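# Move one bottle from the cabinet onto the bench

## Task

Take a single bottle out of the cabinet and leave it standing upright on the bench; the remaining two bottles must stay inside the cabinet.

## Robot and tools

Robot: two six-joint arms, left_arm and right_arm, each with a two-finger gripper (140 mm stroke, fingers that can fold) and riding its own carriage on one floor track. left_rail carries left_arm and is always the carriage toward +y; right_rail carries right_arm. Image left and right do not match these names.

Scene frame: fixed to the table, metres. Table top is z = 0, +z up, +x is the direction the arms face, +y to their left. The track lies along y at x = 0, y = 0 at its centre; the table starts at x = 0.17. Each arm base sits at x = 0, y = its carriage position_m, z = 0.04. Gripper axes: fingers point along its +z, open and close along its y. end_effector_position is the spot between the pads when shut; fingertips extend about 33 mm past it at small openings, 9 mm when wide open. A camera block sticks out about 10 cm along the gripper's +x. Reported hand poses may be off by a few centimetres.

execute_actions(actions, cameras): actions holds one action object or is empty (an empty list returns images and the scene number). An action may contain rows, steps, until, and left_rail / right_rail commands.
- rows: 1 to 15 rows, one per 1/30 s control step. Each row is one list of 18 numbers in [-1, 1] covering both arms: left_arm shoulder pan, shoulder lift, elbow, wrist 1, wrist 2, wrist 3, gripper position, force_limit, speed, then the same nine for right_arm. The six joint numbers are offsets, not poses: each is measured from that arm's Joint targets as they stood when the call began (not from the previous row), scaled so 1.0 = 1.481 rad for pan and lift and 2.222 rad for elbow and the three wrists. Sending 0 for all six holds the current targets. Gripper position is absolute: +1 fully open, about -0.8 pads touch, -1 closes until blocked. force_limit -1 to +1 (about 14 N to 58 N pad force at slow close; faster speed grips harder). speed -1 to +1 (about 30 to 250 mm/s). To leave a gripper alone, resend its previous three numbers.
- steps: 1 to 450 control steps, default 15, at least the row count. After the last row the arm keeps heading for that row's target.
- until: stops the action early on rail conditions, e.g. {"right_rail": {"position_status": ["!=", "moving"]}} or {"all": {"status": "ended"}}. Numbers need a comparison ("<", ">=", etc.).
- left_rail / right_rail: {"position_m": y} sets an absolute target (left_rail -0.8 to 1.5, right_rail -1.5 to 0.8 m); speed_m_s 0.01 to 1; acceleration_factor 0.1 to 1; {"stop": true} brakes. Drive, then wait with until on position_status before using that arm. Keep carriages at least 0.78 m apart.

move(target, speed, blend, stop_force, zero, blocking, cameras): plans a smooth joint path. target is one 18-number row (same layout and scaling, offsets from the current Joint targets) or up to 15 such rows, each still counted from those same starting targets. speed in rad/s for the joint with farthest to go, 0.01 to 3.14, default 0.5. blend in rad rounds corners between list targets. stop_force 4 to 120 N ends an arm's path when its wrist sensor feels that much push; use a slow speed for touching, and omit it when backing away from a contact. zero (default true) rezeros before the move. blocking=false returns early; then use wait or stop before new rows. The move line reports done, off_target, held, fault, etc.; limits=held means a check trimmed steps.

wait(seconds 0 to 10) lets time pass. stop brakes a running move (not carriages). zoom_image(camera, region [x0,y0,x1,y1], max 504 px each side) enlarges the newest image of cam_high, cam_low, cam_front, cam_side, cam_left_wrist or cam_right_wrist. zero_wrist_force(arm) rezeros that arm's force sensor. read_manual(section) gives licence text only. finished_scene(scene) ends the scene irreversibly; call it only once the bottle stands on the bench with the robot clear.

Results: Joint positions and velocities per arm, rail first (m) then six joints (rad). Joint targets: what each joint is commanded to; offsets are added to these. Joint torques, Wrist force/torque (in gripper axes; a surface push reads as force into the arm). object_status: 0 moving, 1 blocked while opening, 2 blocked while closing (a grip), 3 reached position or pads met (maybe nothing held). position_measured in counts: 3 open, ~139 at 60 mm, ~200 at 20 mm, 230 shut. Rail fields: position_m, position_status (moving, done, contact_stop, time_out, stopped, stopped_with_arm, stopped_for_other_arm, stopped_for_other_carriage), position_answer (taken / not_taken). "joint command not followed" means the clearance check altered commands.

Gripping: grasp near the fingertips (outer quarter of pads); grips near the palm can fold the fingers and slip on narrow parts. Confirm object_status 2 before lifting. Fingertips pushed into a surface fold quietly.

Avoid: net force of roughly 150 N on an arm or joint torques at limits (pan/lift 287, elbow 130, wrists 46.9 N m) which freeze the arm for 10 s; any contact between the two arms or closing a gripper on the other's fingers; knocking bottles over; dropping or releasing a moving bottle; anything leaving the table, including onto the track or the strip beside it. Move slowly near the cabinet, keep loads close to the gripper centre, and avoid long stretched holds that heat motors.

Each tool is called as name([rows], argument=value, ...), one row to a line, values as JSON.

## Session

execute_actions(actions=[])

Scene clock: 0.00 s.
left_arm: end_effector_position=(+0.3563, +1.0448, +0.5790) position_measured=3 object_status=3 end_effector_quat_wxyz=(+0.000, +0.000, +1.000, +0.000) | right_arm: end_effector_position=(+0.3563, -0.9777, +0.5790) position_measured=3 object_status=3 end_effector_quat_wxyz=(+0.000, +0.000, +1.000, +0.000)
Joint positions: left_arm=[0.966 -0.281 -2.157 1.821 -1.235 -1.571 -0.281] | right_arm=[-1.056 -0.281 -2.157 1.821 -1.235 -1.571 -0.281]
Joint velocities: within noise
Joint torques (N m): no reading
Wrist force (N): no reading
Wrist torque (N m): no reading
Wrist force, peak (N): no reading
Joint targets: left_arm=[0.966 -0.281 -2.157 1.821 -1.235 -1.571 -0.281] | right_arm=[-1.056 -0.281 -2.157 1.821 -1.235 -1.571 -0.281]
Tool commands: left_gripper/position=+1.0 left_gripper/force_limit=+1.0 left_gripper/speed=+1.0 right_gripper/position=+1.0 right_gripper/force_limit=+1.0 right_gripper/speed=+1.0
left_rail: position_m=0.966 position_status=done
right_rail: position_m=-1.056 position_status=done
camera_calibration:
cam_left_wrist: T_world_to_cam=[[0.0259467, 0.999513, 0.0173639, -1.05391], [0.933635, -0.0304373, 0.356929, -0.504738], [0.357284, 0.00695043, -0.93397, 0.585213], [0, 0, 0, 1]] pos_world=[0.289499, 1.03397, 0.745027]
cam_right_wrist: T_world_to_cam=[[-0.00314022, 0.999258, -0.0383778, 1.0138], [0.936308, 0.0164152, 0.350797, -0.52558], [0.351167, -0.0348319, -0.935665, 0.565828], [0, 0, 0, 1]] pos_world=[0.296588, -0.984713, 0.752704]

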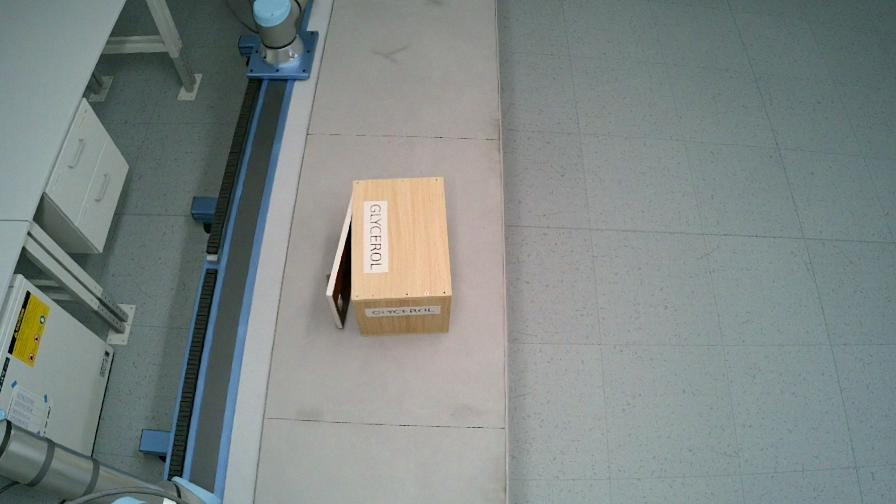

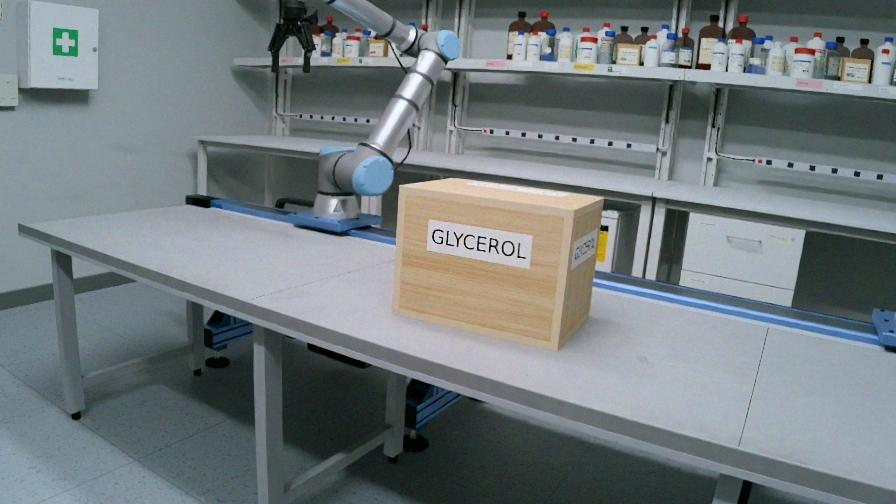

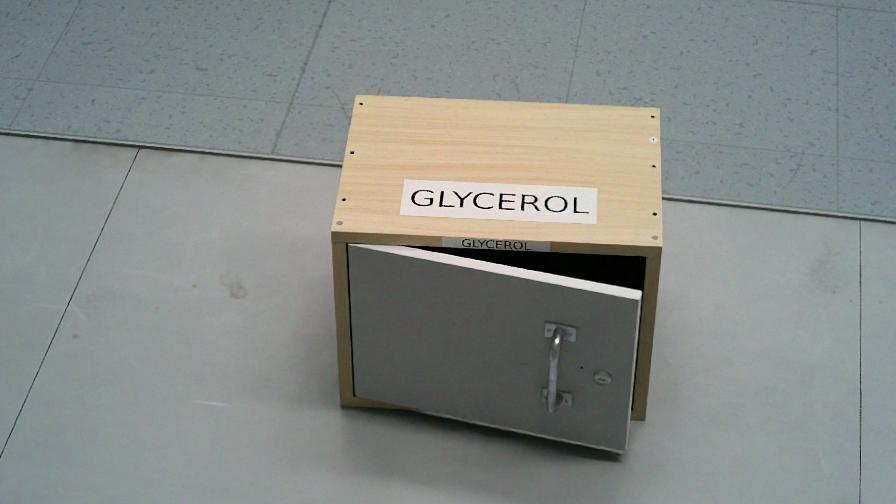

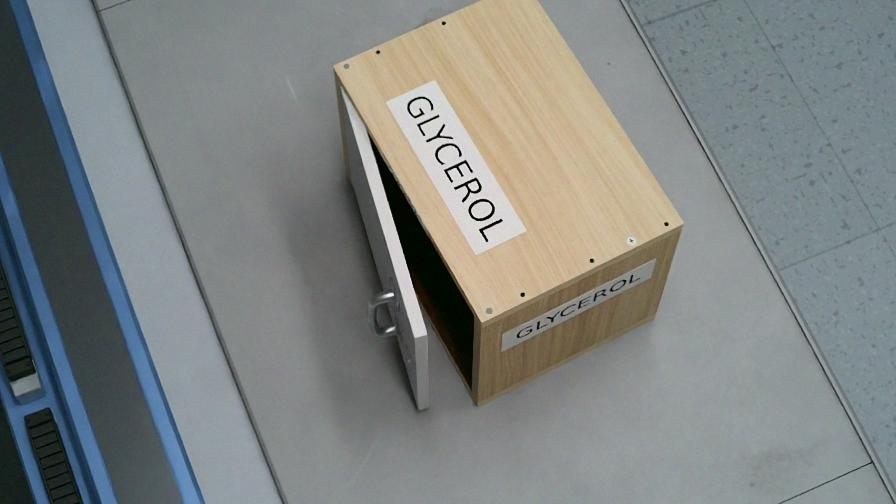

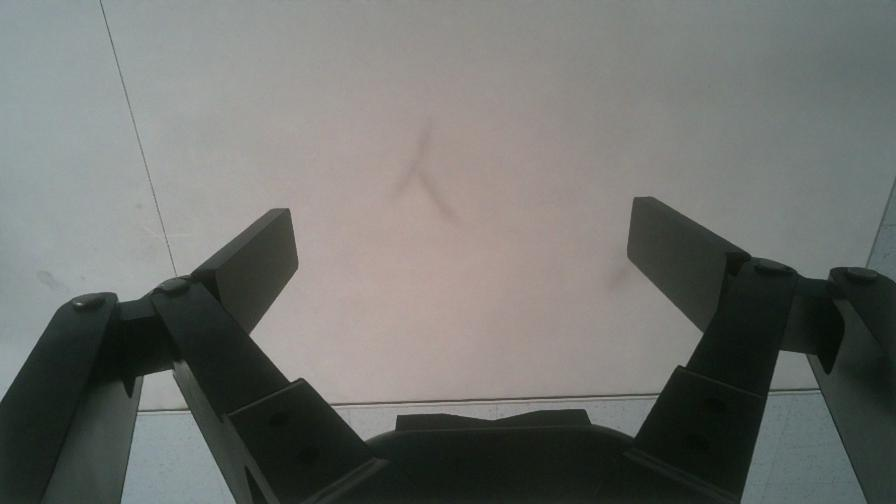

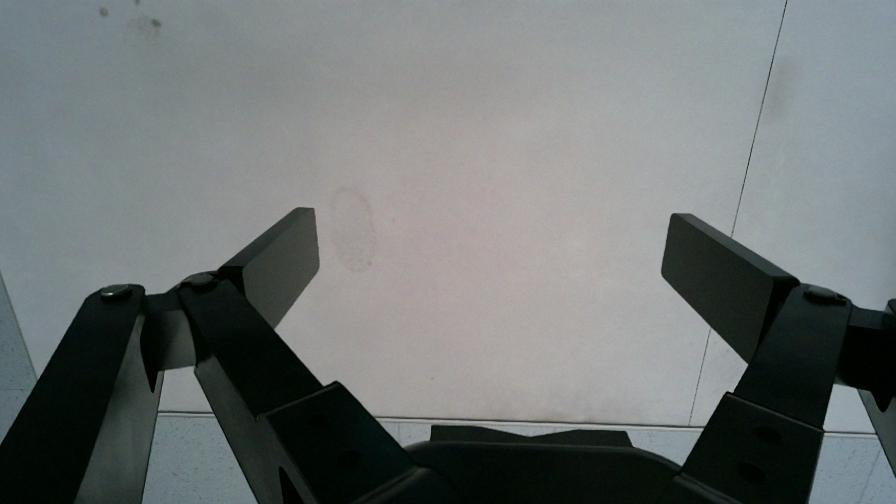

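execute_actions([
  {"rows":[[0,0,0,0,0,0,1,1,1,0.3490,0.1508,0.0531,-0.1535,0,0.2326,-1,-1,-1]],"right_rail":{"position_m":-0.58},"steps":150,"until":{"right_rail":{"position_status":["!=","moving"]}}},
], cameras=["cam_right_wrist"])

Scene clock: 9.17 s.
left_arm: end_effector_position=(+0.3563, +1.0448, +0.5790) position_measured=3 object_status=3 end_effector_quat_wxyz=(+0.000, +0.000, +1.000, +0.000) | right_arm: end_effector_position=(+0.4200, -0.2997, +0.4498) position_measured=230 object_status=3 end_effector_quat_wxyz=(+0.000, +0.000, +1.000, +0.000)
Joint positions: left_arm=[0.966 -0.281 -2.157 1.821 -1.235 -1.571 -0.281] | right_arm=[-0.58 0.236 -1.933 1.939 -1.576 -1.571 0.236]
Joint torques (N m): left_arm=[-1.06 1.15 -51 -4.39 -0.53 0.26] | right_arm=[13.97 -28.15 -52.7 -6.24 1.04 3.52]
Wrist force (N): left_arm=[0.2 0.1 0.2] | right_arm=[-0.4 0.1 -0.1]
Wrist torque (N m): left_arm=[0.03 -0.05 0.00] | right_arm=[0.01 0.09 -0.04]
Wrist force, peak (N): left_arm=[0.0 1.0 0.9] | right_arm=[20.2 -6.7 -21.0]
Joint targets: left_arm=[0.966 -0.281 -2.157 1.821 -1.235 -1.571 -0.281] | right_arm=[-0.580 0.236 -1.933 1.939 -1.576 -1.571 0.236]
left_rail: position_m=0.966 position_status=done
right_rail: position_m=-0.580 position_status=done
camera_calibration:
cam_right_wrist: T_world_to_cam=[[-0.00333959, 0.999255, -0.0384473, 0.331659], [0.936417, 0.0166152, 0.350494, -0.550818], [0.350872, -0.0348322, -0.935775, 0.446361], [0, 0, 0, 1]] pos_world=[0.360288, -0.306712, 0.623503]
Images, in order (width x height): cam_right_wrist 896x504.

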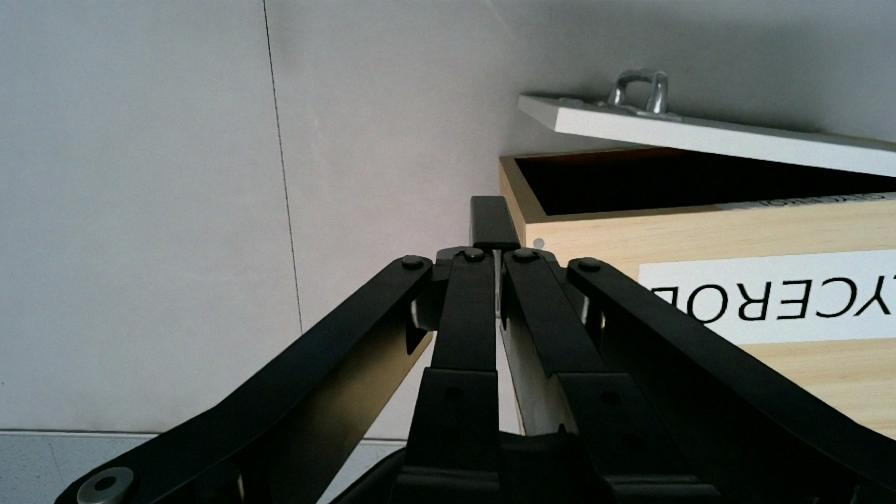

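move([
  [0,0,0,0,0,0,1,1,1,0,0.0527,0.1431,-0.1782,0,0,-1,-1,-1],
  [0,0,0,0,0,0,1,1,1,0.1041,0.1185,0.1111,-0.1901,0,0.0694,-1,-1,-1],
  [0,0,0,0,0,0,1,1,1,0.2394,0.0203,0.1569,-0.1705,0,0.3559,-1,-1,-1],
  [0,0,0,0,0,0,1,1,1,0.4450,0.0584,0.1405,-0.1794,0,0.6893,-1,-1,-1],
], stop_force=45, speed=[0.4,0.25,0.35,0.4])

move([
  [0,0,0,0,0,0,1,1,1,0.1390,0.1475,-0.0793,-0.0191,0,0.2890,-1,-1,-1],
  [0,0,0,0,0,0,1,1,1,0.1762,0.3096,-0.1950,-0.0113,0,0.5337,-1,-1,-1],
  [0,0,0,0,0,0,1,1,1,0.1650,0.2610,-0.1603,-0.0136,0,0.4603,-1,-1,-1],
  [0,0,0,0,0,0,1,1,1,0.1762,0.2518,-0.3577,0.1898,0,0.5337,-1,-1,-1],
], stop_force=45, speed=[0.4,0.4,0.4,0.5], cameras=["cam_front","cam_high"])

Scene clock: 17.03 s.
left_arm: end_effector_position=(+0.3563, +1.0448, +0.5790) position_measured=3 object_status=3 end_effector_quat_wxyz=(+0.000, +0.000, +1.000, +0.000) | right_arm: end_effector_position=(+0.1630, -0.0978, +0.2448) position_measured=230 object_status=3 end_effector_quat_wxyz=(+0.000, +0.422, +0.906, +0.000)
Joint positions: left_arm=[0.966 -0.281 -2.157 1.821 -1.235 -1.571 -0.281] | right_arm=[-0.58 0.896 -1.847 2.251 -1.975 -1.571 1.768]
Joint torques (N m): left_arm=[-0.37 0.49 -51.41 -4.22 -0.48 0.28] | right_arm=[18.48 -10.6 -55.94 -6.67 2.41 3.71]
Wrist force (N): left_arm=[0.2 0.7 0.3] | right_arm=[-1.8 0.4 -0.2]
Wrist torque (N m): left_arm=[0.16 -0.03 0.01] | right_arm=[-0.04 0.13 0.00]
Wrist force, peak (N): left_arm=[-0.2 0.7 0.8] | right_arm=[-3.6 -1.2 -0.4]
Joint targets: left_arm=[0.966 -0.281 -2.157 1.821 -1.235 -1.571 -0.281] | right_arm=[-0.580 0.896 -1.847 2.251 -1.975 -1.571 1.768]
left_rail: position_m=0.966 position_status=done
right_rail: position_m=-0.580 position_status=done
move: done

Scene clock: 22.80 s.
left_arm: end_effector_position=(+0.3563, +1.0448, +0.5790) position_measured=3 object_status=3 end_effector_quat_wxyz=(+0.000, +0.000, +1.000, +0.000) | right_arm: end_effector_position=(+0.1426, +0.1771, +0.5000) position_measured=230 object_status=3 end_effector_quat_wxyz=(+0.000, +0.782, +0.623, +0.000)
Joint positions: left_arm=[0.966 -0.281 -2.157 1.821 -1.235 -1.571 -0.281] | right_arm=[-0.58 1.157 -1.474 1.456 -1.553 -1.571 2.954]
Joint torques (N m): left_arm=[0.12 0.54 -51.99 -4.12 -0.58 0.34] | right_arm=[15.48 -77.35 -60.11 -2.44 -0.2 3.04]
Wrist force (N): left_arm=[-0.2 0.4 -0.2] | right_arm=[0.5 -1.4 0.4]
Wrist torque (N m): left_arm=[0.09 0.06 0.01] | right_arm=[-0.36 -0.12 -0.06]
Wrist force, peak (N): left_arm=[0.4 1.1 0.2] | right_arm=[-1.6 -1.3 3.3]
Joint targets: left_arm=[0.966 -0.281 -2.157 1.821 -1.235 -1.571 -0.281] | right_arm=[-0.580 1.157 -1.474 1.456 -1.553 -1.571 2.954]
left_rail: position_m=0.966 position_status=done
right_rail: position_m=-0.580 position_status=done
move: done
Images, in order (width x height): cam_high 896x504, cam_front 896x504.

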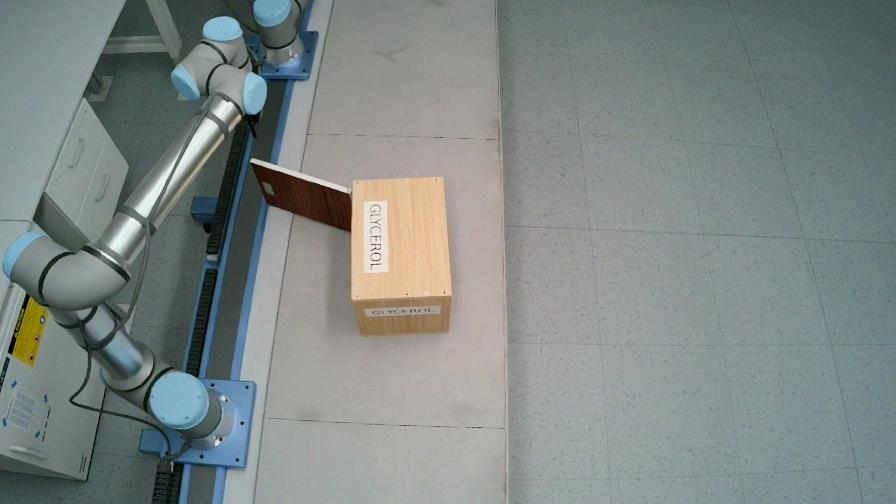

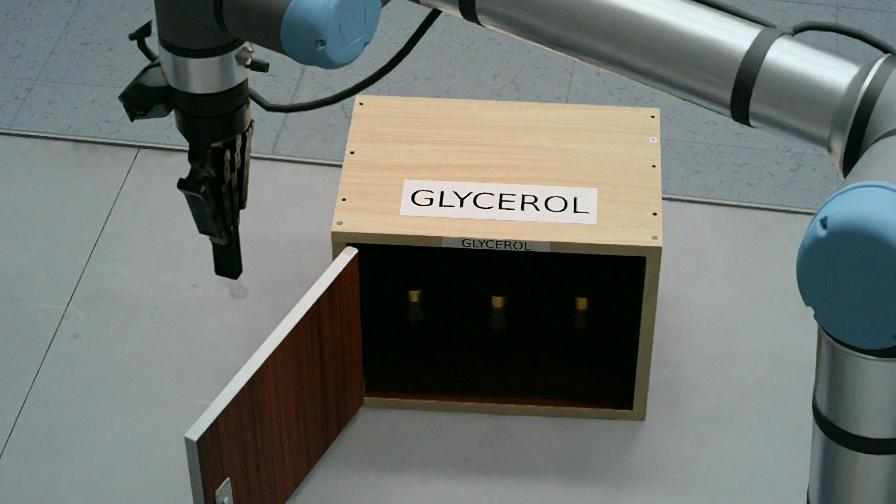

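move([
  [0,0,0,0,0,0,1,1,1,0.0389,0,0,0,-0.9072,0.0844,-0.1,-1,-1],
  [0,0,0,0,0,0,1,1,1,0.0389,0.0065,0.3870,0.3157,-0.9072,0.0844,-0.1,-1,-1],
  [0,0,0,0,0,0,1,1,1,0.0389,0.1912,0.4145,0.1651,-0.9072,0.0844,-0.1,-1,-1],
], speed=[0.8,0.6,0.5], cameras=["cam_right_wrist","cam_side"])

Scene clock: 31.27 s.
left_arm: end_effector_position=(+0.3563, +1.0448, +0.5790) position_measured=3 object_status=3 end_effector_quat_wxyz=(+0.000, +0.000, +1.000, +0.000) | right_arm: end_effector_position=(+0.3301, -0.0754, +0.1400) position_measured=141 object_status=3 end_effector_quat_wxyz=(+0.706, -0.032, +0.706, +0.031)
Joint positions: left_arm=[0.966 -0.281 -2.157 1.821 -1.235 -1.571 -0.281] | right_arm=[-0.58 1.214 -1.191 2.377 -1.186 -3.587 3.141]
Joint torques (N m): left_arm=[0.42 0.44 -52.07 -3.9 -0.54 0.24] | right_arm=[5.79 -42.65 -5.65 -2.41 -1.38 3.34]
Wrist force (N): left_arm=[-0.1 0.6 -0.1] | right_arm=[0.7 -0.1 -0.7]
Wrist torque (N m): left_arm=[0.15 0.01 0.00] | right_arm=[-0.24 0.10 0.00]
Wrist force, peak (N): left_arm=[0.6 0.7 0.8] | right_arm=[4.2 -3.2 -1.7]
Joint targets: left_arm=[0.966 -0.281 -2.157 1.821 -1.235 -1.571 -0.281] | right_arm=[-0.580 1.214 -1.191 2.377 -1.186 -3.587 3.141]
left_rail: position_m=0.966 position_status=done
right_rail: position_m=-0.580 position_status=done
move: done
camera_calibration:
cam_right_wrist: T_world_to_cam=[[-0.0500157, 0.998741, -0.00382969, 0.105859], [-0.350697, -0.0139719, 0.936385, -0.0211312], [0.935153, 0.048177, 0.350954, -0.170943], [0, 0, 0, 1]] pos_world=[0.157742, -0.0977859, 0.0801856]
Images, in order (width x height): cam_side 896x504, cam_right_wrist 896x504.

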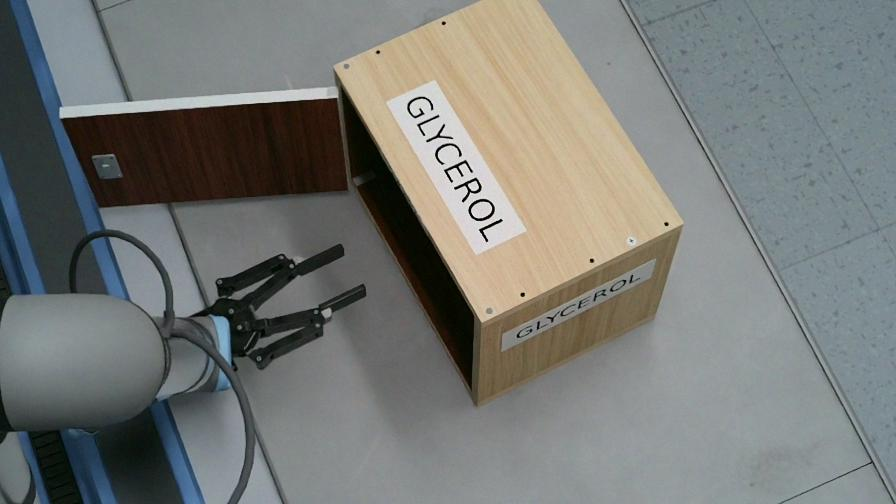

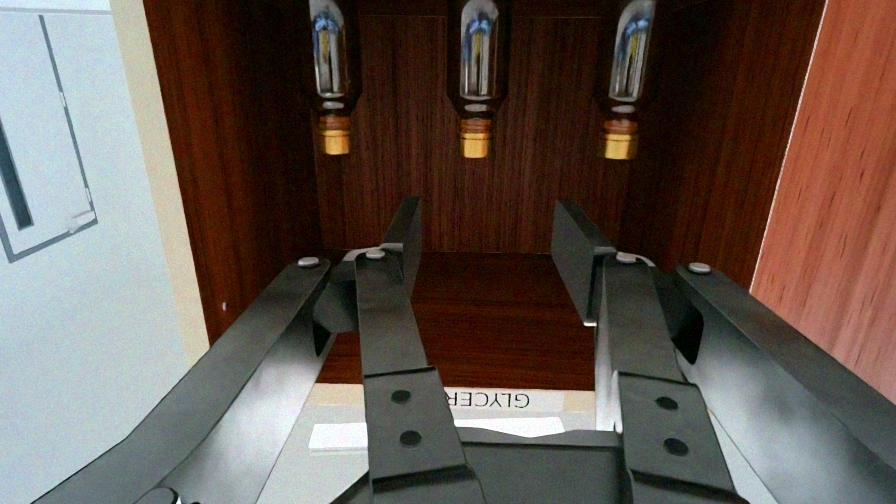

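move(target=[0,0,0,0,0,0,1,1,1,-0.1741,0.0326,-0.0232,0.0014,-0.1160,0,-0.1,-1,-1], speed=0.12, stop_force=10, cameras=["cam_right_wrist"])

Scene clock: 36.00 s.
left_arm: end_effector_position=(+0.3563, +1.0448, +0.5790) position_measured=3 object_status=3 end_effector_quat_wxyz=(+0.000, +0.000, +1.000, +0.000) | right_arm: end_effector_position=(+0.4681, -0.0652, +0.1289) position_measured=141 object_status=3 end_effector_quat_wxyz=(+0.706, -0.031, +0.706, +0.031)
Joint positions: left_arm=[0.966 -0.281 -2.157 1.821 -1.235 -1.571 -0.281] | right_arm=[-0.58 0.956 -1.142 2.326 -1.183 -3.844 3.141]
Joint torques (N m): left_arm=[0.23 0.57 -51.88 -3.72 -0.52 0.19] | right_arm=[-16.64 -47.29 -29.36 -0.45 -1.32 3.06]
Wrist force (N): left_arm=[0.1 0.2 0.2] | right_arm=[1.2 0.1 -0.7]
Wrist torque (N m): left_arm=[0.06 -0.02 0.01] | right_arm=[-0.18 0.03 0.03]
Wrist force, peak (N): left_arm=[0.8 1.0 0.3] | right_arm=[1.8 0.1 -0.8]
Joint targets: left_arm=[0.966 -0.281 -2.157 1.821 -1.235 -1.571 -0.281] | right_arm=[-0.580 0.956 -1.142 2.326 -1.183 -3.844 3.141]
left_rail: position_m=0.966 position_status=done
right_rail: position_m=-0.580 position_status=done
move: done
camera_calibration:
cam_right_wrist: T_world_to_cam=[[-0.0498644, 0.998749, -0.00366682, 0.102377], [-0.350606, -0.0140667, 0.936417, 0.0376713], [0.935195, 0.0479795, 0.350869, -0.296655], [0, 0, 0, 1]] pos_world=[0.295743, -0.0874861, 0.0691865]
Images, in order (width x height): cam_right_wrist 896x504.

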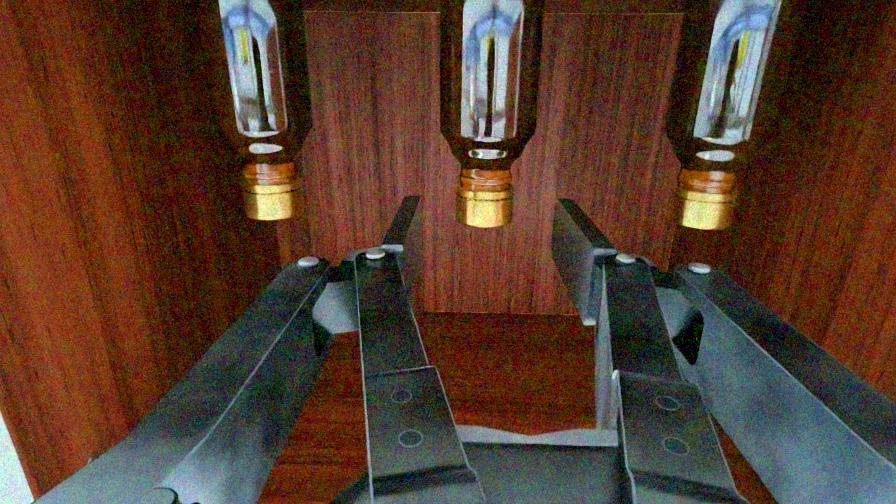

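move(target=[0,0,0,0,0,0,1,1,1,-0.0184,0.0037,-0.0053,0.0028,-0.0122,0,-0.1,-1,-1], speed=0.1, stop_force=8)

execute_actions([
  {"rows":[[0,0,0,0,0,0,1,1,1,0,0,0,0,0,0,-1,-0.1,-1]],"steps":75},
], cameras=["cam_right_wrist"])

Scene clock: 38.50 s.
left_arm: end_effector_position=(+0.3563, +1.0448, +0.5790) position_measured=3 object_status=3 end_effector_quat_wxyz=(+0.000, +0.000, +1.000, +0.000) | right_arm: end_effector_position=(+0.4851, -0.0638, +0.1289) position_measured=141 object_status=3 end_effector_quat_wxyz=(+0.706, -0.031, +0.706, +0.031)
Joint positions: left_arm=[0.966 -0.281 -2.157 1.821 -1.235 -1.571 -0.281] | right_arm=[-0.58 0.929 -1.137 2.314 -1.177 -3.871 3.141]
Joint torques (N m): left_arm=[-1.38 -0.08 -52.2 -3.75 -0.58 0.19] | right_arm=[-16.37 -47.42 -30.69 0.02 -1.63 3.05]
Wrist force (N): left_arm=[0.1 0.5 -0.4] | right_arm=[1.3 -0.4 -1.1]
Wrist torque (N m): left_arm=[0.12 -0.02 0.01] | right_arm=[-0.27 0.01 0.03]
Wrist force, peak (N): left_arm=[-0.1 0.6 0.8] | right_arm=[1.1 -0.2 -1.5]
Joint targets: left_arm=[0.966 -0.281 -2.157 1.821 -1.235 -1.571 -0.281] | right_arm=[-0.580 0.929 -1.137 2.314 -1.177 -3.871 3.141]
left_rail: position_m=0.966 position_status=done
right_rail: position_m=-0.580 position_status=done
move: done

Scene clock: 41.20 s.
left_arm: end_effector_position=(+0.3563, +1.0448, +0.5790) position_measured=3 object_status=3 end_effector_quat_wxyz=(+0.000, +0.000, +1.000, +0.000) | right_arm: end_effector_position=(+0.4851, -0.0638, +0.1289) position_measured=231 object_status=3 end_effector_quat_wxyz=(+0.706, -0.031, +0.706, +0.031)
Joint positions: left_arm=[0.966 -0.281 -2.157 1.821 -1.235 -1.571 -0.281] | right_arm=[-0.58 0.929 -1.137 2.314 -1.177 -3.871 3.141]
Joint torques (N m): left_arm=[-0.97 0.6 -52.31 -3.56 -0.51 0.13] | right_arm=[-15.52 -47.62 -30.03 -0.56 -0.34 3.43]
Wrist force (N): left_arm=[0.3 0.4 0.0] | right_arm=[0.0 -0.2 -1.2]
Wrist torque (N m): left_arm=[0.09 -0.06 0.01] | right_arm=[-0.24 0.28 0.03]
Wrist force, peak (N): left_arm=[0.3 1.0 0.0] | right_arm=[1.1 -0.6 -1.9]
Joint targets: left_arm=[0.966 -0.281 -2.157 1.821 -1.235 -1.571 -0.281] | right_arm=[-0.580 0.929 -1.137 2.314 -1.177 -3.871 3.141]
left_rail: position_m=0.966 position_status=done
right_rail: position_m=-0.580 position_status=done
camera_calibration:
cam_right_wrist: T_world_to_cam=[[-0.0497707, 0.998754, -0.00363102, 0.101795], [-0.350695, -0.0140718, 0.936384, 0.043681], [0.935166, 0.0478778, 0.350958, -0.312627], [0, 0, 0, 1]] pos_world=[0.312743, -0.086086, 0.0691864]
Images, in order (width x height): cam_right_wrist 896x504.

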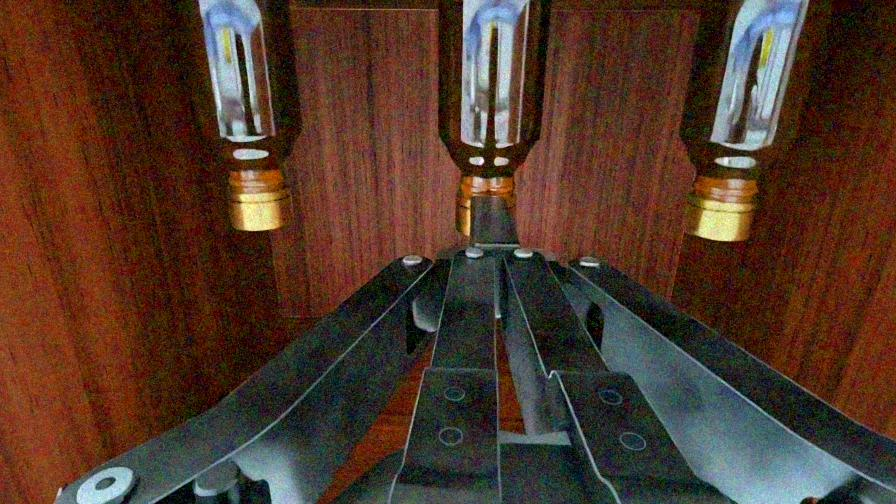

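execute_actions([
  {"rows":[[0,0,0,0,0,0,1,1,1,0,0,0,0,0,0,-0.1,-1,-1]],"steps":75},
], cameras=["cam_right_wrist"])

Scene clock: 46.20 s.
left_arm: end_effector_position=(+0.3563, +1.0448, +0.5790) position_measured=3 object_status=3 end_effector_quat_wxyz=(+0.000, +0.000, +1.000, +0.000) | right_arm: end_effector_position=(+0.4851, -0.0638, +0.1289) position_measured=141 object_status=3 end_effector_quat_wxyz=(+0.706, -0.031, +0.706, +0.031)
Joint positions: left_arm=[0.966 -0.281 -2.157 1.821 -1.235 -1.571 -0.281] | right_arm=[-0.58 0.929 -1.137 2.314 -1.177 -3.871 3.141]
Joint torques (N m): left_arm=[-0.94 0.38 -52.73 -3.81 -0.52 -0.02] | right_arm=[-16.41 -50.51 -28.82 -0.8 1.4 3.54]
Wrist force (N): left_arm=[0.3 0.6 0.2] | right_arm=[0.4 -0.6 -0.6]
Wrist torque (N m): left_arm=[0.13 -0.05 0.01] | right_arm=[-0.33 0.20 0.03]
Wrist force, peak (N): left_arm=[0.9 0.6 0.6] | right_arm=[1.2 -0.4 -1.8]
Joint targets: left_arm=[0.966 -0.281 -2.157 1.821 -1.235 -1.571 -0.281] | right_arm=[-0.580 0.929 -1.137 2.314 -1.177 -3.871 3.141]
left_rail: position_m=0.966 position_status=done
right_rail: position_m=-0.580 position_status=done
camera_calibration:
cam_right_wrist: T_world_to_cam=[[-0.0497707, 0.998754, -0.00363102, 0.101795], [-0.350695, -0.0140718, 0.936384, 0.043681], [0.935166, 0.0478778, 0.350958, -0.312627], [0, 0, 0, 1]] pos_world=[0.312743, -0.086086, 0.0691864]
Images, in order (width x height): cam_right_wrist 896x504.

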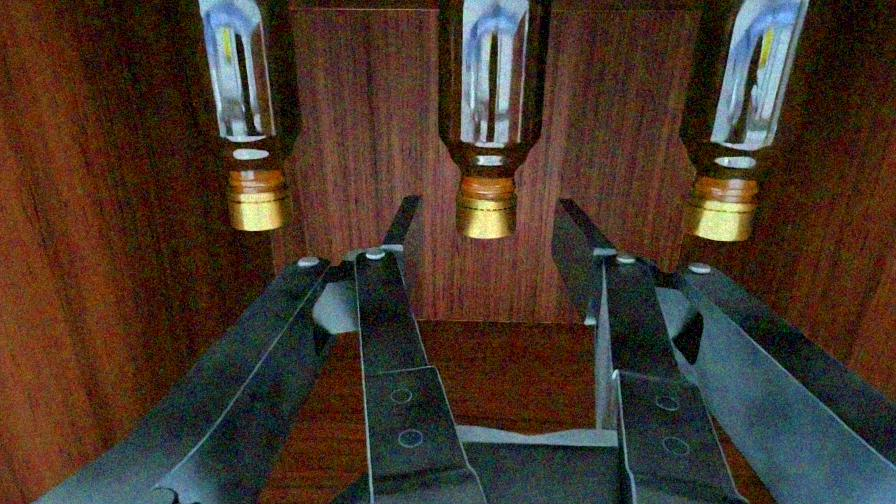

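move(target=[0,0,0,0,0,0,1,1,1,-0.0137,0.0030,-0.0042,0.0023,-0.0091,0,-0.1,-1,-1], speed=0.1, stop_force=8)

execute_actions([
  {"rows":[[0,0,0,0,0,0,1,1,1,0,0,0,0,0,0,-1,-0.1,-1]],"steps":75},
], cameras=["cam_right_wrist"])

Scene clock: 48.33 s.
left_arm: end_effector_position=(+0.3563, +1.0448, +0.5790) position_measured=3 object_status=3 end_effector_quat_wxyz=(+0.000, +0.000, +1.000, +0.000) | right_arm: end_effector_position=(+0.4981, -0.0629, +0.1288) position_measured=141 object_status=3 end_effector_quat_wxyz=(+0.706, -0.031, +0.707, +0.031)
Joint positions: left_arm=[0.966 -0.281 -2.157 1.821 -1.235 -1.571 -0.281] | right_arm=[-0.58 0.909 -1.132 2.305 -1.172 -3.892 3.141]
Joint torques (N m): left_arm=[0.47 0.24 -52.36 -3.7 -0.57 0.12] | right_arm=[-16.08 -49.24 -30.29 -0.44 -1.44 3.32]
Wrist force (N): left_arm=[0.2 0.2 -0.2] | right_arm=[1.3 -0.1 -0.7]
Wrist torque (N m): left_arm=[0.04 -0.04 0.01] | right_arm=[-0.22 0.00 0.04]
Wrist force, peak (N): left_arm=[0.8 0.6 -0.1] | right_arm=[1.1 -1.0 -1.1]
Joint targets: left_arm=[0.966 -0.281 -2.157 1.821 -1.235 -1.571 -0.281] | right_arm=[-0.580 0.909 -1.132 2.305 -1.172 -3.892 3.141]
left_rail: position_m=0.966 position_status=done
right_rail: position_m=-0.580 position_status=done
move: done

Scene clock: 51.03 s.
left_arm: end_effector_position=(+0.3563, +1.0448, +0.5790) position_measured=3 object_status=3 end_effector_quat_wxyz=(+0.000, +0.000, +1.000, +0.000) | right_arm: end_effector_position=(+0.4981, -0.0629, +0.1288) position_measured=188 object_status=2 end_effector_quat_wxyz=(+0.706, -0.031, +0.707, +0.031)
Joint positions: left_arm=[0.966 -0.281 -2.157 1.821 -1.235 -1.571 -0.281] | right_arm=[-0.58 0.909 -1.132 2.305 -1.172 -3.892 3.141]
Joint torques (N m): left_arm=[-0.02 0.54 -52.61 -3.51 -0.59 0.1] | right_arm=[-18.95 -58.22 -25.54 -2.7 1.77 3.16]
Wrist force (N): left_arm=[0.1 0.1 0.2] | right_arm=[2.1 -0.1 -1.0]
Wrist torque (N m): left_arm=[0.02 -0.01 0.00] | right_arm=[-0.25 0.15 0.03]
Wrist force, peak (N): left_arm=[-0.2 0.9 0.1] | right_arm=[2.9 -0.2 -1.0]
Joint targets: left_arm=[0.966 -0.281 -2.157 1.821 -1.235 -1.571 -0.281] | right_arm=[-0.580 0.909 -1.132 2.305 -1.172 -3.892 3.141]
left_rail: position_m=0.966 position_status=done
right_rail: position_m=-0.580 position_status=done
camera_calibration:
cam_right_wrist: T_world_to_cam=[[-0.0496049, 0.998762, -0.00377686, 0.101494], [-0.350499, -0.0138668, 0.93646, 0.0482603], [0.935249, 0.0477768, 0.350753, -0.324721], [0, 0, 0, 1]] pos_world=[0.325645, -0.0851851, 0.0690863]
Images, in order (width x height): cam_right_wrist 896x504.

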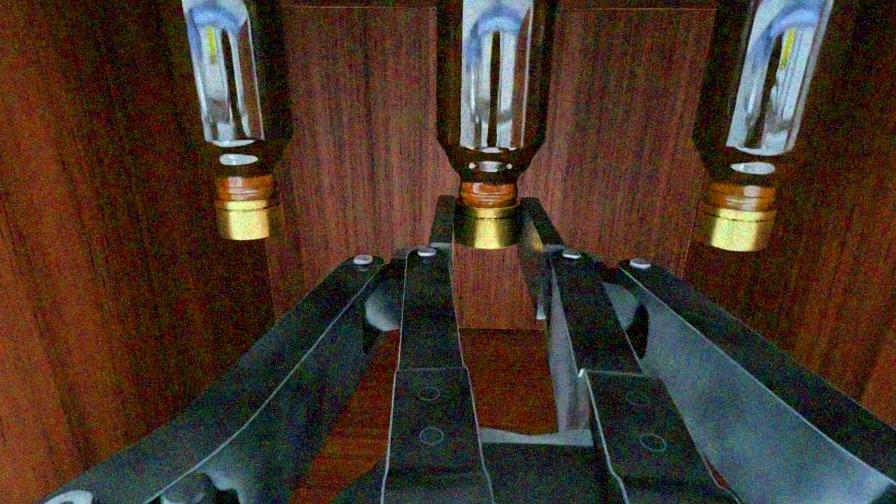

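execute_actions([
  {"rows":[[0,0,0,0,0,0,1,1,1,0,0,0,0,0,0,-0.98,0.1,-1]],"steps":20},
])

zero_wrist_force(arm="right_arm")

move(target=[0,0,0,0,0,0,1,1,1,0,-0.0405,-0.0022,0.0292,0,0,-0.98,0.1,-1], speed=0.1, cameras=["cam_right_wrist"])

Scene clock: 52.97 s.
left_arm: end_effector_position=(+0.3563, +1.0448, +0.5790) position_measured=3 object_status=3 end_effector_quat_wxyz=(+0.000, +0.000, +1.000, +0.000) | right_arm: end_effector_position=(+0.4981, -0.0629, +0.1288) position_measured=190 object_status=2 end_effector_quat_wxyz=(+0.706, -0.031, +0.707, +0.031)
Joint positions: left_arm=[0.966 -0.281 -2.157 1.821 -1.235 -1.571 -0.281] | right_arm=[-0.58 0.909 -1.132 2.305 -1.172 -3.892 3.141]
Joint torques (N m): left_arm=[-0.61 0.38 -52.93 -3.46 -0.46 0.09] | right_arm=[-14.99 -66.95 -19.4 -2.91 1.78 3.12]
Wrist force (N): left_arm=[-0.1 0.5 0.0] | right_arm=[1.7 -0.1 -1.6]
Wrist torque (N m): left_arm=[0.11 0.02 0.01] | right_arm=[-0.28 0.08 0.03]
Wrist force, peak (N): left_arm=[0.4 0.8 -0.6] | right_arm=[2.6 -0.5 -0.7]
Joint targets: left_arm=[0.966 -0.281 -2.157 1.821 -1.235 -1.571 -0.281] | right_arm=[-0.580 0.909 -1.132 2.305 -1.172 -3.892 3.141]
left_rail: position_m=0.966 position_status=done
right_rail: position_m=-0.580 position_status=done

Wrist force sensor zeroed.

Scene clock: 54.07 s.
left_arm: end_effector_position=(+0.3563, +1.0448, +0.5790) position_measured=3 object_status=3 end_effector_quat_wxyz=(+0.000, +0.000, +1.000, +0.000) | right_arm: end_effector_position=(+0.4980, -0.0630, +0.1588) position_measured=190 object_status=2 end_effector_quat_wxyz=(+0.706, -0.031, +0.707, +0.031)
Joint positions: left_arm=[0.966 -0.281 -2.157 1.821 -1.235 -1.571 -0.281] | right_arm=[-0.58 0.909 -1.192 2.3 -1.107 -3.892 3.141]
Joint torques (N m): left_arm=[-0.51 0.11 -53.22 -3.61 -0.48 0.04] | right_arm=[-17.13 -76.06 -34.83 -0.87 2.59 2.97]
Wrist force (N, zeroed by zero_wrist_force on right_arm): left_arm=[0.1 0.6 -0.3] | right_arm=[1.9 0.2 1.0]
Wrist torque (N m, zeroed by zero_wrist_force on right_arm): left_arm=[0.15 -0.01 0.01] | right_arm=[0.07 0.07 0.00]
Wrist force, peak (N, zeroed by zero_wrist_force on right_arm): left_arm=[0.7 0.7 -0.2] | right_arm=[2.6 0.1 1.1]
Joint targets: left_arm=[0.966 -0.281 -2.157 1.821 -1.235 -1.571 -0.281] | right_arm=[-0.580 0.909 -1.192 2.300 -1.107 -3.892 3.141]
left_rail: position_m=0.966 position_status=done
right_rail: position_m=-0.580 position_status=done
move: done
camera_calibration:
cam_right_wrist: T_world_to_cam=[[-0.0496049, 0.998762, -0.00377686, 0.101702], [-0.350499, -0.0138668, 0.93646, 0.0201301], [0.935249, 0.0477768, 0.350753, -0.335145], [0, 0, 0, 1]] pos_world=[0.325545, -0.0852851, 0.0990863]
Images, in order (width x height): cam_right_wrist 896x504.

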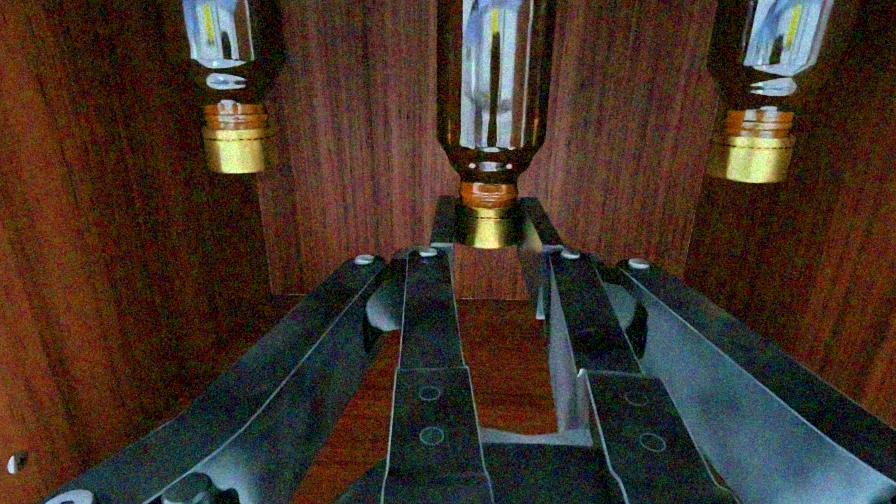

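move([
  [0,0,0,0,0,0,1,1,1,0.0851,-0.0180,0.0225,-0.0106,0.0567,0,-0.98,0.1,-1],
  [0,0,0,0,0,0,1,1,1,0.1839,-0.0277,0.0345,-0.0160,0.1225,0,-0.98,0.1,-1],
], speed=0.12, blend=0.03, cameras=["cam_right_wrist","cam_side"])

Scene clock: 57.53 s.
left_arm: end_effector_position=(+0.3563, +1.0448, +0.5790) position_measured=3 object_status=3 end_effector_quat_wxyz=(+0.000, +0.000, +1.000, +0.000) | right_arm: end_effector_position=(+0.3453, -0.0769, +0.1589) position_measured=190 object_status=2 end_effector_quat_wxyz=(+0.706, -0.031, +0.706, +0.031)
Joint positions: left_arm=[0.966 -0.281 -2.157 1.821 -1.235 -1.571 -0.281] | right_arm=[-0.58 1.181 -1.233 2.376 -1.142 -3.62 3.141]
Joint torques (N m): left_arm=[-0.12 1.17 -53.2 -3.41 -0.61 0.06] | right_arm=[14.31 -72.57 -8.23 -3.82 2.13 3.01]
Wrist force (N, zeroed by zero_wrist_force on right_arm): left_arm=[0.0 0.2 0.1] | right_arm=[2.2 -0.2 0.6]
Wrist torque (N m, zeroed by zero_wrist_force on right_arm): left_arm=[0.04 0.00 0.01] | right_arm=[0.00 -0.02 -0.04]
Wrist force, peak (N, zeroed by zero_wrist_force on right_arm): left_arm=[0.7 0.7 0.9] | right_arm=[2.6 -0.6 1.2]
Joint targets: left_arm=[0.966 -0.281 -2.157 1.821 -1.235 -1.571 -0.281] | right_arm=[-0.580 1.181 -1.233 2.376 -1.142 -3.619 3.141]
left_rail: position_m=0.966 position_status=done
right_rail: position_m=-0.580 position_status=done
move: done
camera_calibration:
cam_right_wrist: T_world_to_cam=[[-0.0498877, 0.998747, -0.00388886, 0.10817], [-0.350616, -0.0138672, 0.936417, -0.0336543], [0.93519, 0.0480791, 0.350868, -0.191669], [0, 0, 0, 1]] pos_world=[0.172843, -0.0992854, 0.0991856]
Images, in order (width x height): cam_side 896x504, cam_right_wrist 896x504.

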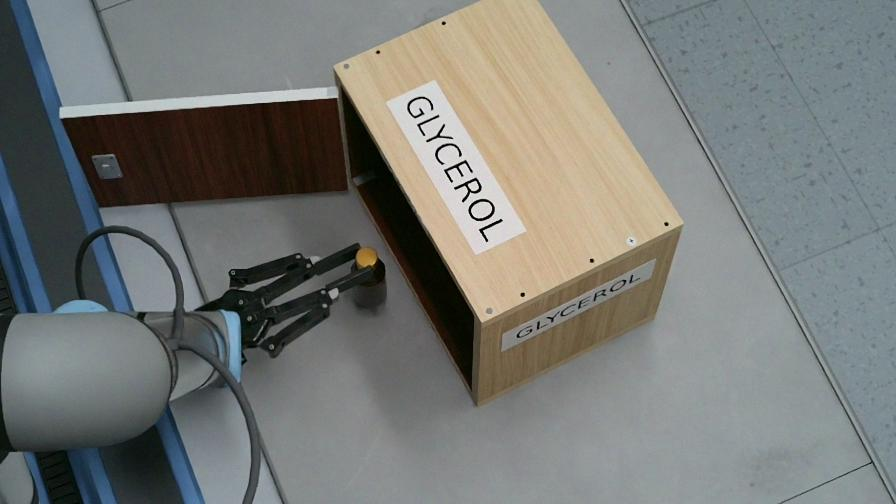

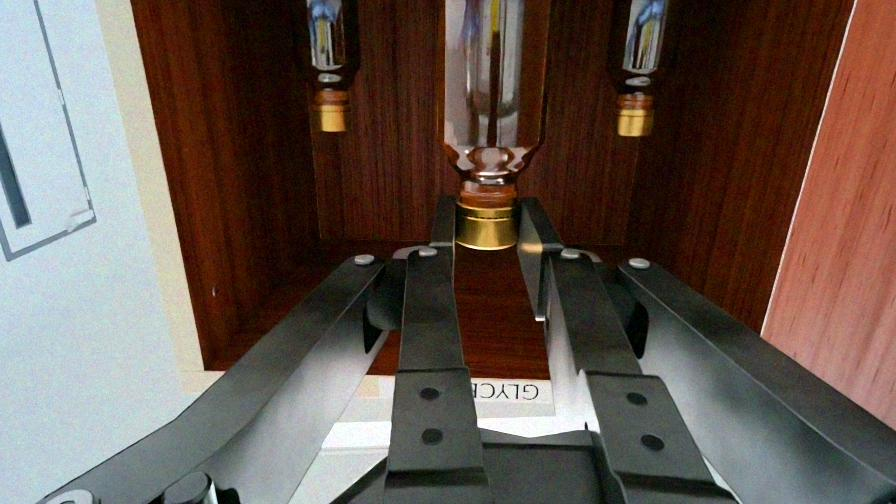

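move([
  [0,0,0,0,0,0,1,1,1,0,0.0640,0.0027,-0.0453,0,0,-0.98,0.1,-1],
  [0,0,0,0,0,0,1,1,1,0,0.0764,0.0032,-0.0542,0,0,-0.98,0.1,-1],
], speed=[0.1,0.012], stop_force=4.5)

Scene clock: 61.37 s.
left_arm: end_effector_position=(+0.3563, +1.0448, +0.5790) position_measured=3 object_status=3 end_effector_quat_wxyz=(+0.000, +0.000, +1.000, +0.000) | right_arm: end_effector_position=(+0.3452, -0.0769, +0.1101) position_measured=190 object_status=2 end_effector_quat_wxyz=(+0.706, -0.031, +0.706, +0.031)
Joint positions: left_arm=[0.966 -0.281 -2.157 1.821 -1.235 -1.571 -0.281] | right_arm=[-0.58 1.181 -1.126 2.383 -1.257 -3.619 3.141]
Joint torques (N m): left_arm=[0.07 0.28 -53.15 -3.31 -0.62 -0.03] | right_arm=[9.09 -72.64 -9.54 0.36 1.12 3.15]
Wrist force (N, zeroed by zero_wrist_force on right_arm): left_arm=[0.1 0.3 0.2] | right_arm=[-3.2 0.3 0.9]
Wrist torque (N m, zeroed by zero_wrist_force on right_arm): left_arm=[0.08 -0.02 0.01] | right_arm=[0.03 0.01 -0.07]
Wrist force, peak (N, zeroed by zero_wrist_force on right_arm): left_arm=[0.5 0.8 0.7] | right_arm=[-10.2 0.8 1.1]
Joint targets: left_arm=[0.966 -0.281 -2.157 1.821 -1.235 -1.571 -0.281] | right_arm=[-0.580 1.181 -1.126 2.383 -1.257 -3.619 3.141]
left_rail: position_m=0.966 position_status=done
right_rail: position_m=-0.580 position_status=done
move: contact (right_arm); path passed 1 of 2 targets

execute_actions([
  {"rows":[[0,0,0,0,0,0,1,1,1,0,0,0,0,0,0,-0.1,-1,-1]],"steps":45},
])

move(target=[0,0,0,0,0,0,1,1,1,0.0994,-0.0161,0.0016,0.0091,0.0662,0,-0.1,-1,-1], speed=0.15, cameras=["cam_right_wrist","cam_side"])

Scene clock: 63.77 s.
left_arm: end_effector_position=(+0.3563, +1.0448, +0.5790) position_measured=3 object_status=3 end_effector_quat_wxyz=(+0.000, +0.000, +1.000, +0.000) | right_arm: end_effector_position=(+0.3452, -0.0769, +0.1101) position_measured=141 object_status=3 end_effector_quat_wxyz=(+0.706, -0.031, +0.706, +0.031)
Joint positions: left_arm=[0.966 -0.281 -2.157 1.821 -1.235 -1.571 -0.281] | right_arm=[-0.58 1.181 -1.126 2.383 -1.257 -3.619 3.141]
Joint torques (N m): left_arm=[-0.3 0.38 -52.81 -3.4 -0.5 -0.03] | right_arm=[8.64 -70.78 -20.44 -1.76 1.49 3.13]
Wrist force (N, zeroed by zero_wrist_force on right_arm): left_arm=[0.1 0.6 0.1] | right_arm=[-0.9 0.0 0.7]
Wrist torque (N m, zeroed by zero_wrist_force on right_arm): left_arm=[0.14 -0.01 0.01] | right_arm=[0.05 0.04 -0.02]
Wrist force, peak (N, zeroed by zero_wrist_force on right_arm): left_arm=[0.2 1.0 0.2] | right_arm=[-3.6 0.2 0.7]
Joint targets: left_arm=[0.966 -0.281 -2.157 1.821 -1.235 -1.571 -0.281] | right_arm=[-0.580 1.181 -1.126 2.383 -1.257 -3.619 3.141]
left_rail: position_m=0.966 position_status=done
right_rail: position_m=-0.580 position_status=done

Scene clock: 65.23 s.
left_arm: end_effector_position=(+0.3563, +1.0448, +0.5790) position_measured=3 object_status=3 end_effector_quat_wxyz=(+0.000, +0.000, +1.000, +0.000) | right_arm: end_effector_position=(+0.2753, -0.0833, +0.1200) position_measured=141 object_status=3 end_effector_quat_wxyz=(+0.706, -0.031, +0.706, +0.031)
Joint positions: left_arm=[0.966 -0.281 -2.157 1.821 -1.235 -1.571 -0.281] | right_arm=[-0.58 1.328 -1.15 2.387 -1.237 -3.473 3.141]
Joint torques (N m): left_arm=[0.95 0.87 -53.27 -3.42 -0.53 0.04] | right_arm=[12.49 -69.42 -3.97 0.75 2.09 2.61]
Wrist force (N, zeroed by zero_wrist_force on right_arm): left_arm=[0.6 0.4 0.2] | right_arm=[-1.0 0.1 1.1]
Wrist torque (N m, zeroed by zero_wrist_force on right_arm): left_arm=[0.10 -0.13 0.01] | right_arm=[0.08 0.02 0.00]
Wrist force, peak (N, zeroed by zero_wrist_force on right_arm): left_arm=[0.6 0.9 0.1] | right_arm=[-0.8 -0.2 1.9]
Joint targets: left_arm=[0.966 -0.281 -2.157 1.821 -1.235 -1.571 -0.281] | right_arm=[-0.580 1.328 -1.150 2.387 -1.237 -3.472 3.141]
left_rail: position_m=0.966 position_status=done
right_rail: position_m=-0.580 position_status=done
move: done
camera_calibration:
cam_right_wrist: T_world_to_cam=[[-0.0500138, 0.998741, -0.00383485, 0.110827], [-0.350697, -0.0139664, 0.936385, -0.0217651], [0.935153, 0.048177, 0.350954, -0.112209], [0, 0, 0, 1]] pos_world=[0.102842, -0.105586, 0.0601856]
Images, in order (width x height): cam_side 896x504, cam_right_wrist 896x504.

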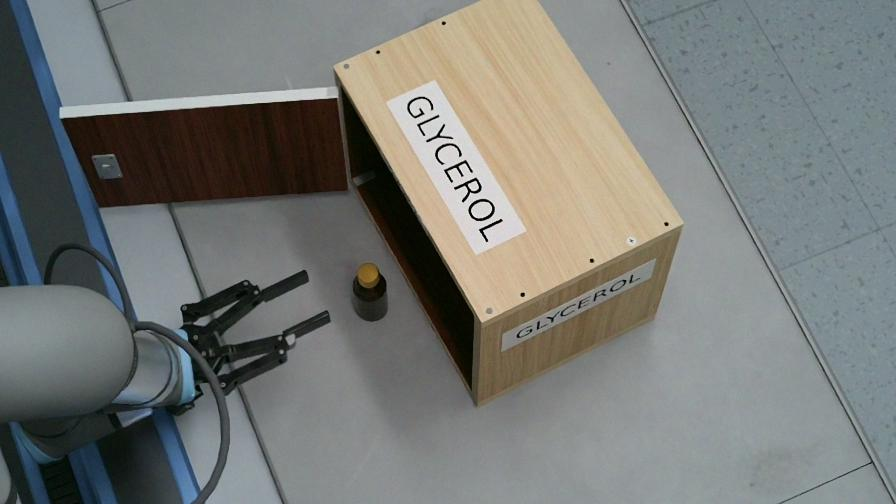

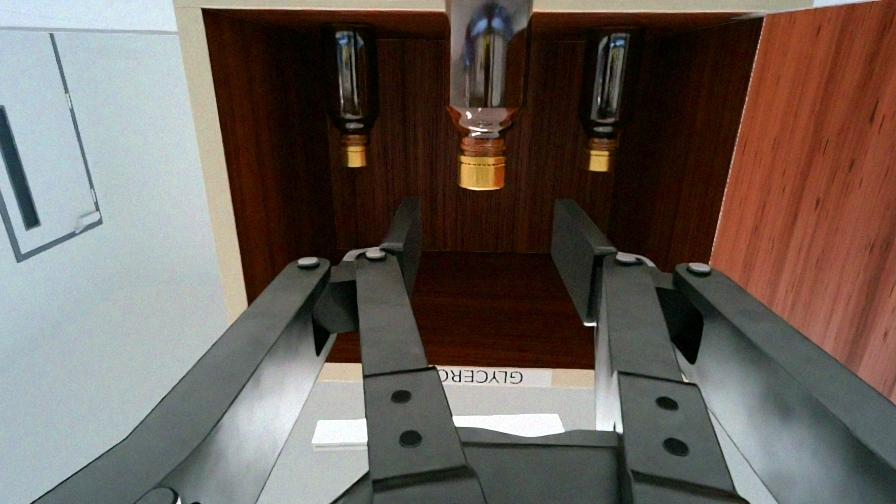

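finished_scene(scene=2)

The scene is finished: the task was done.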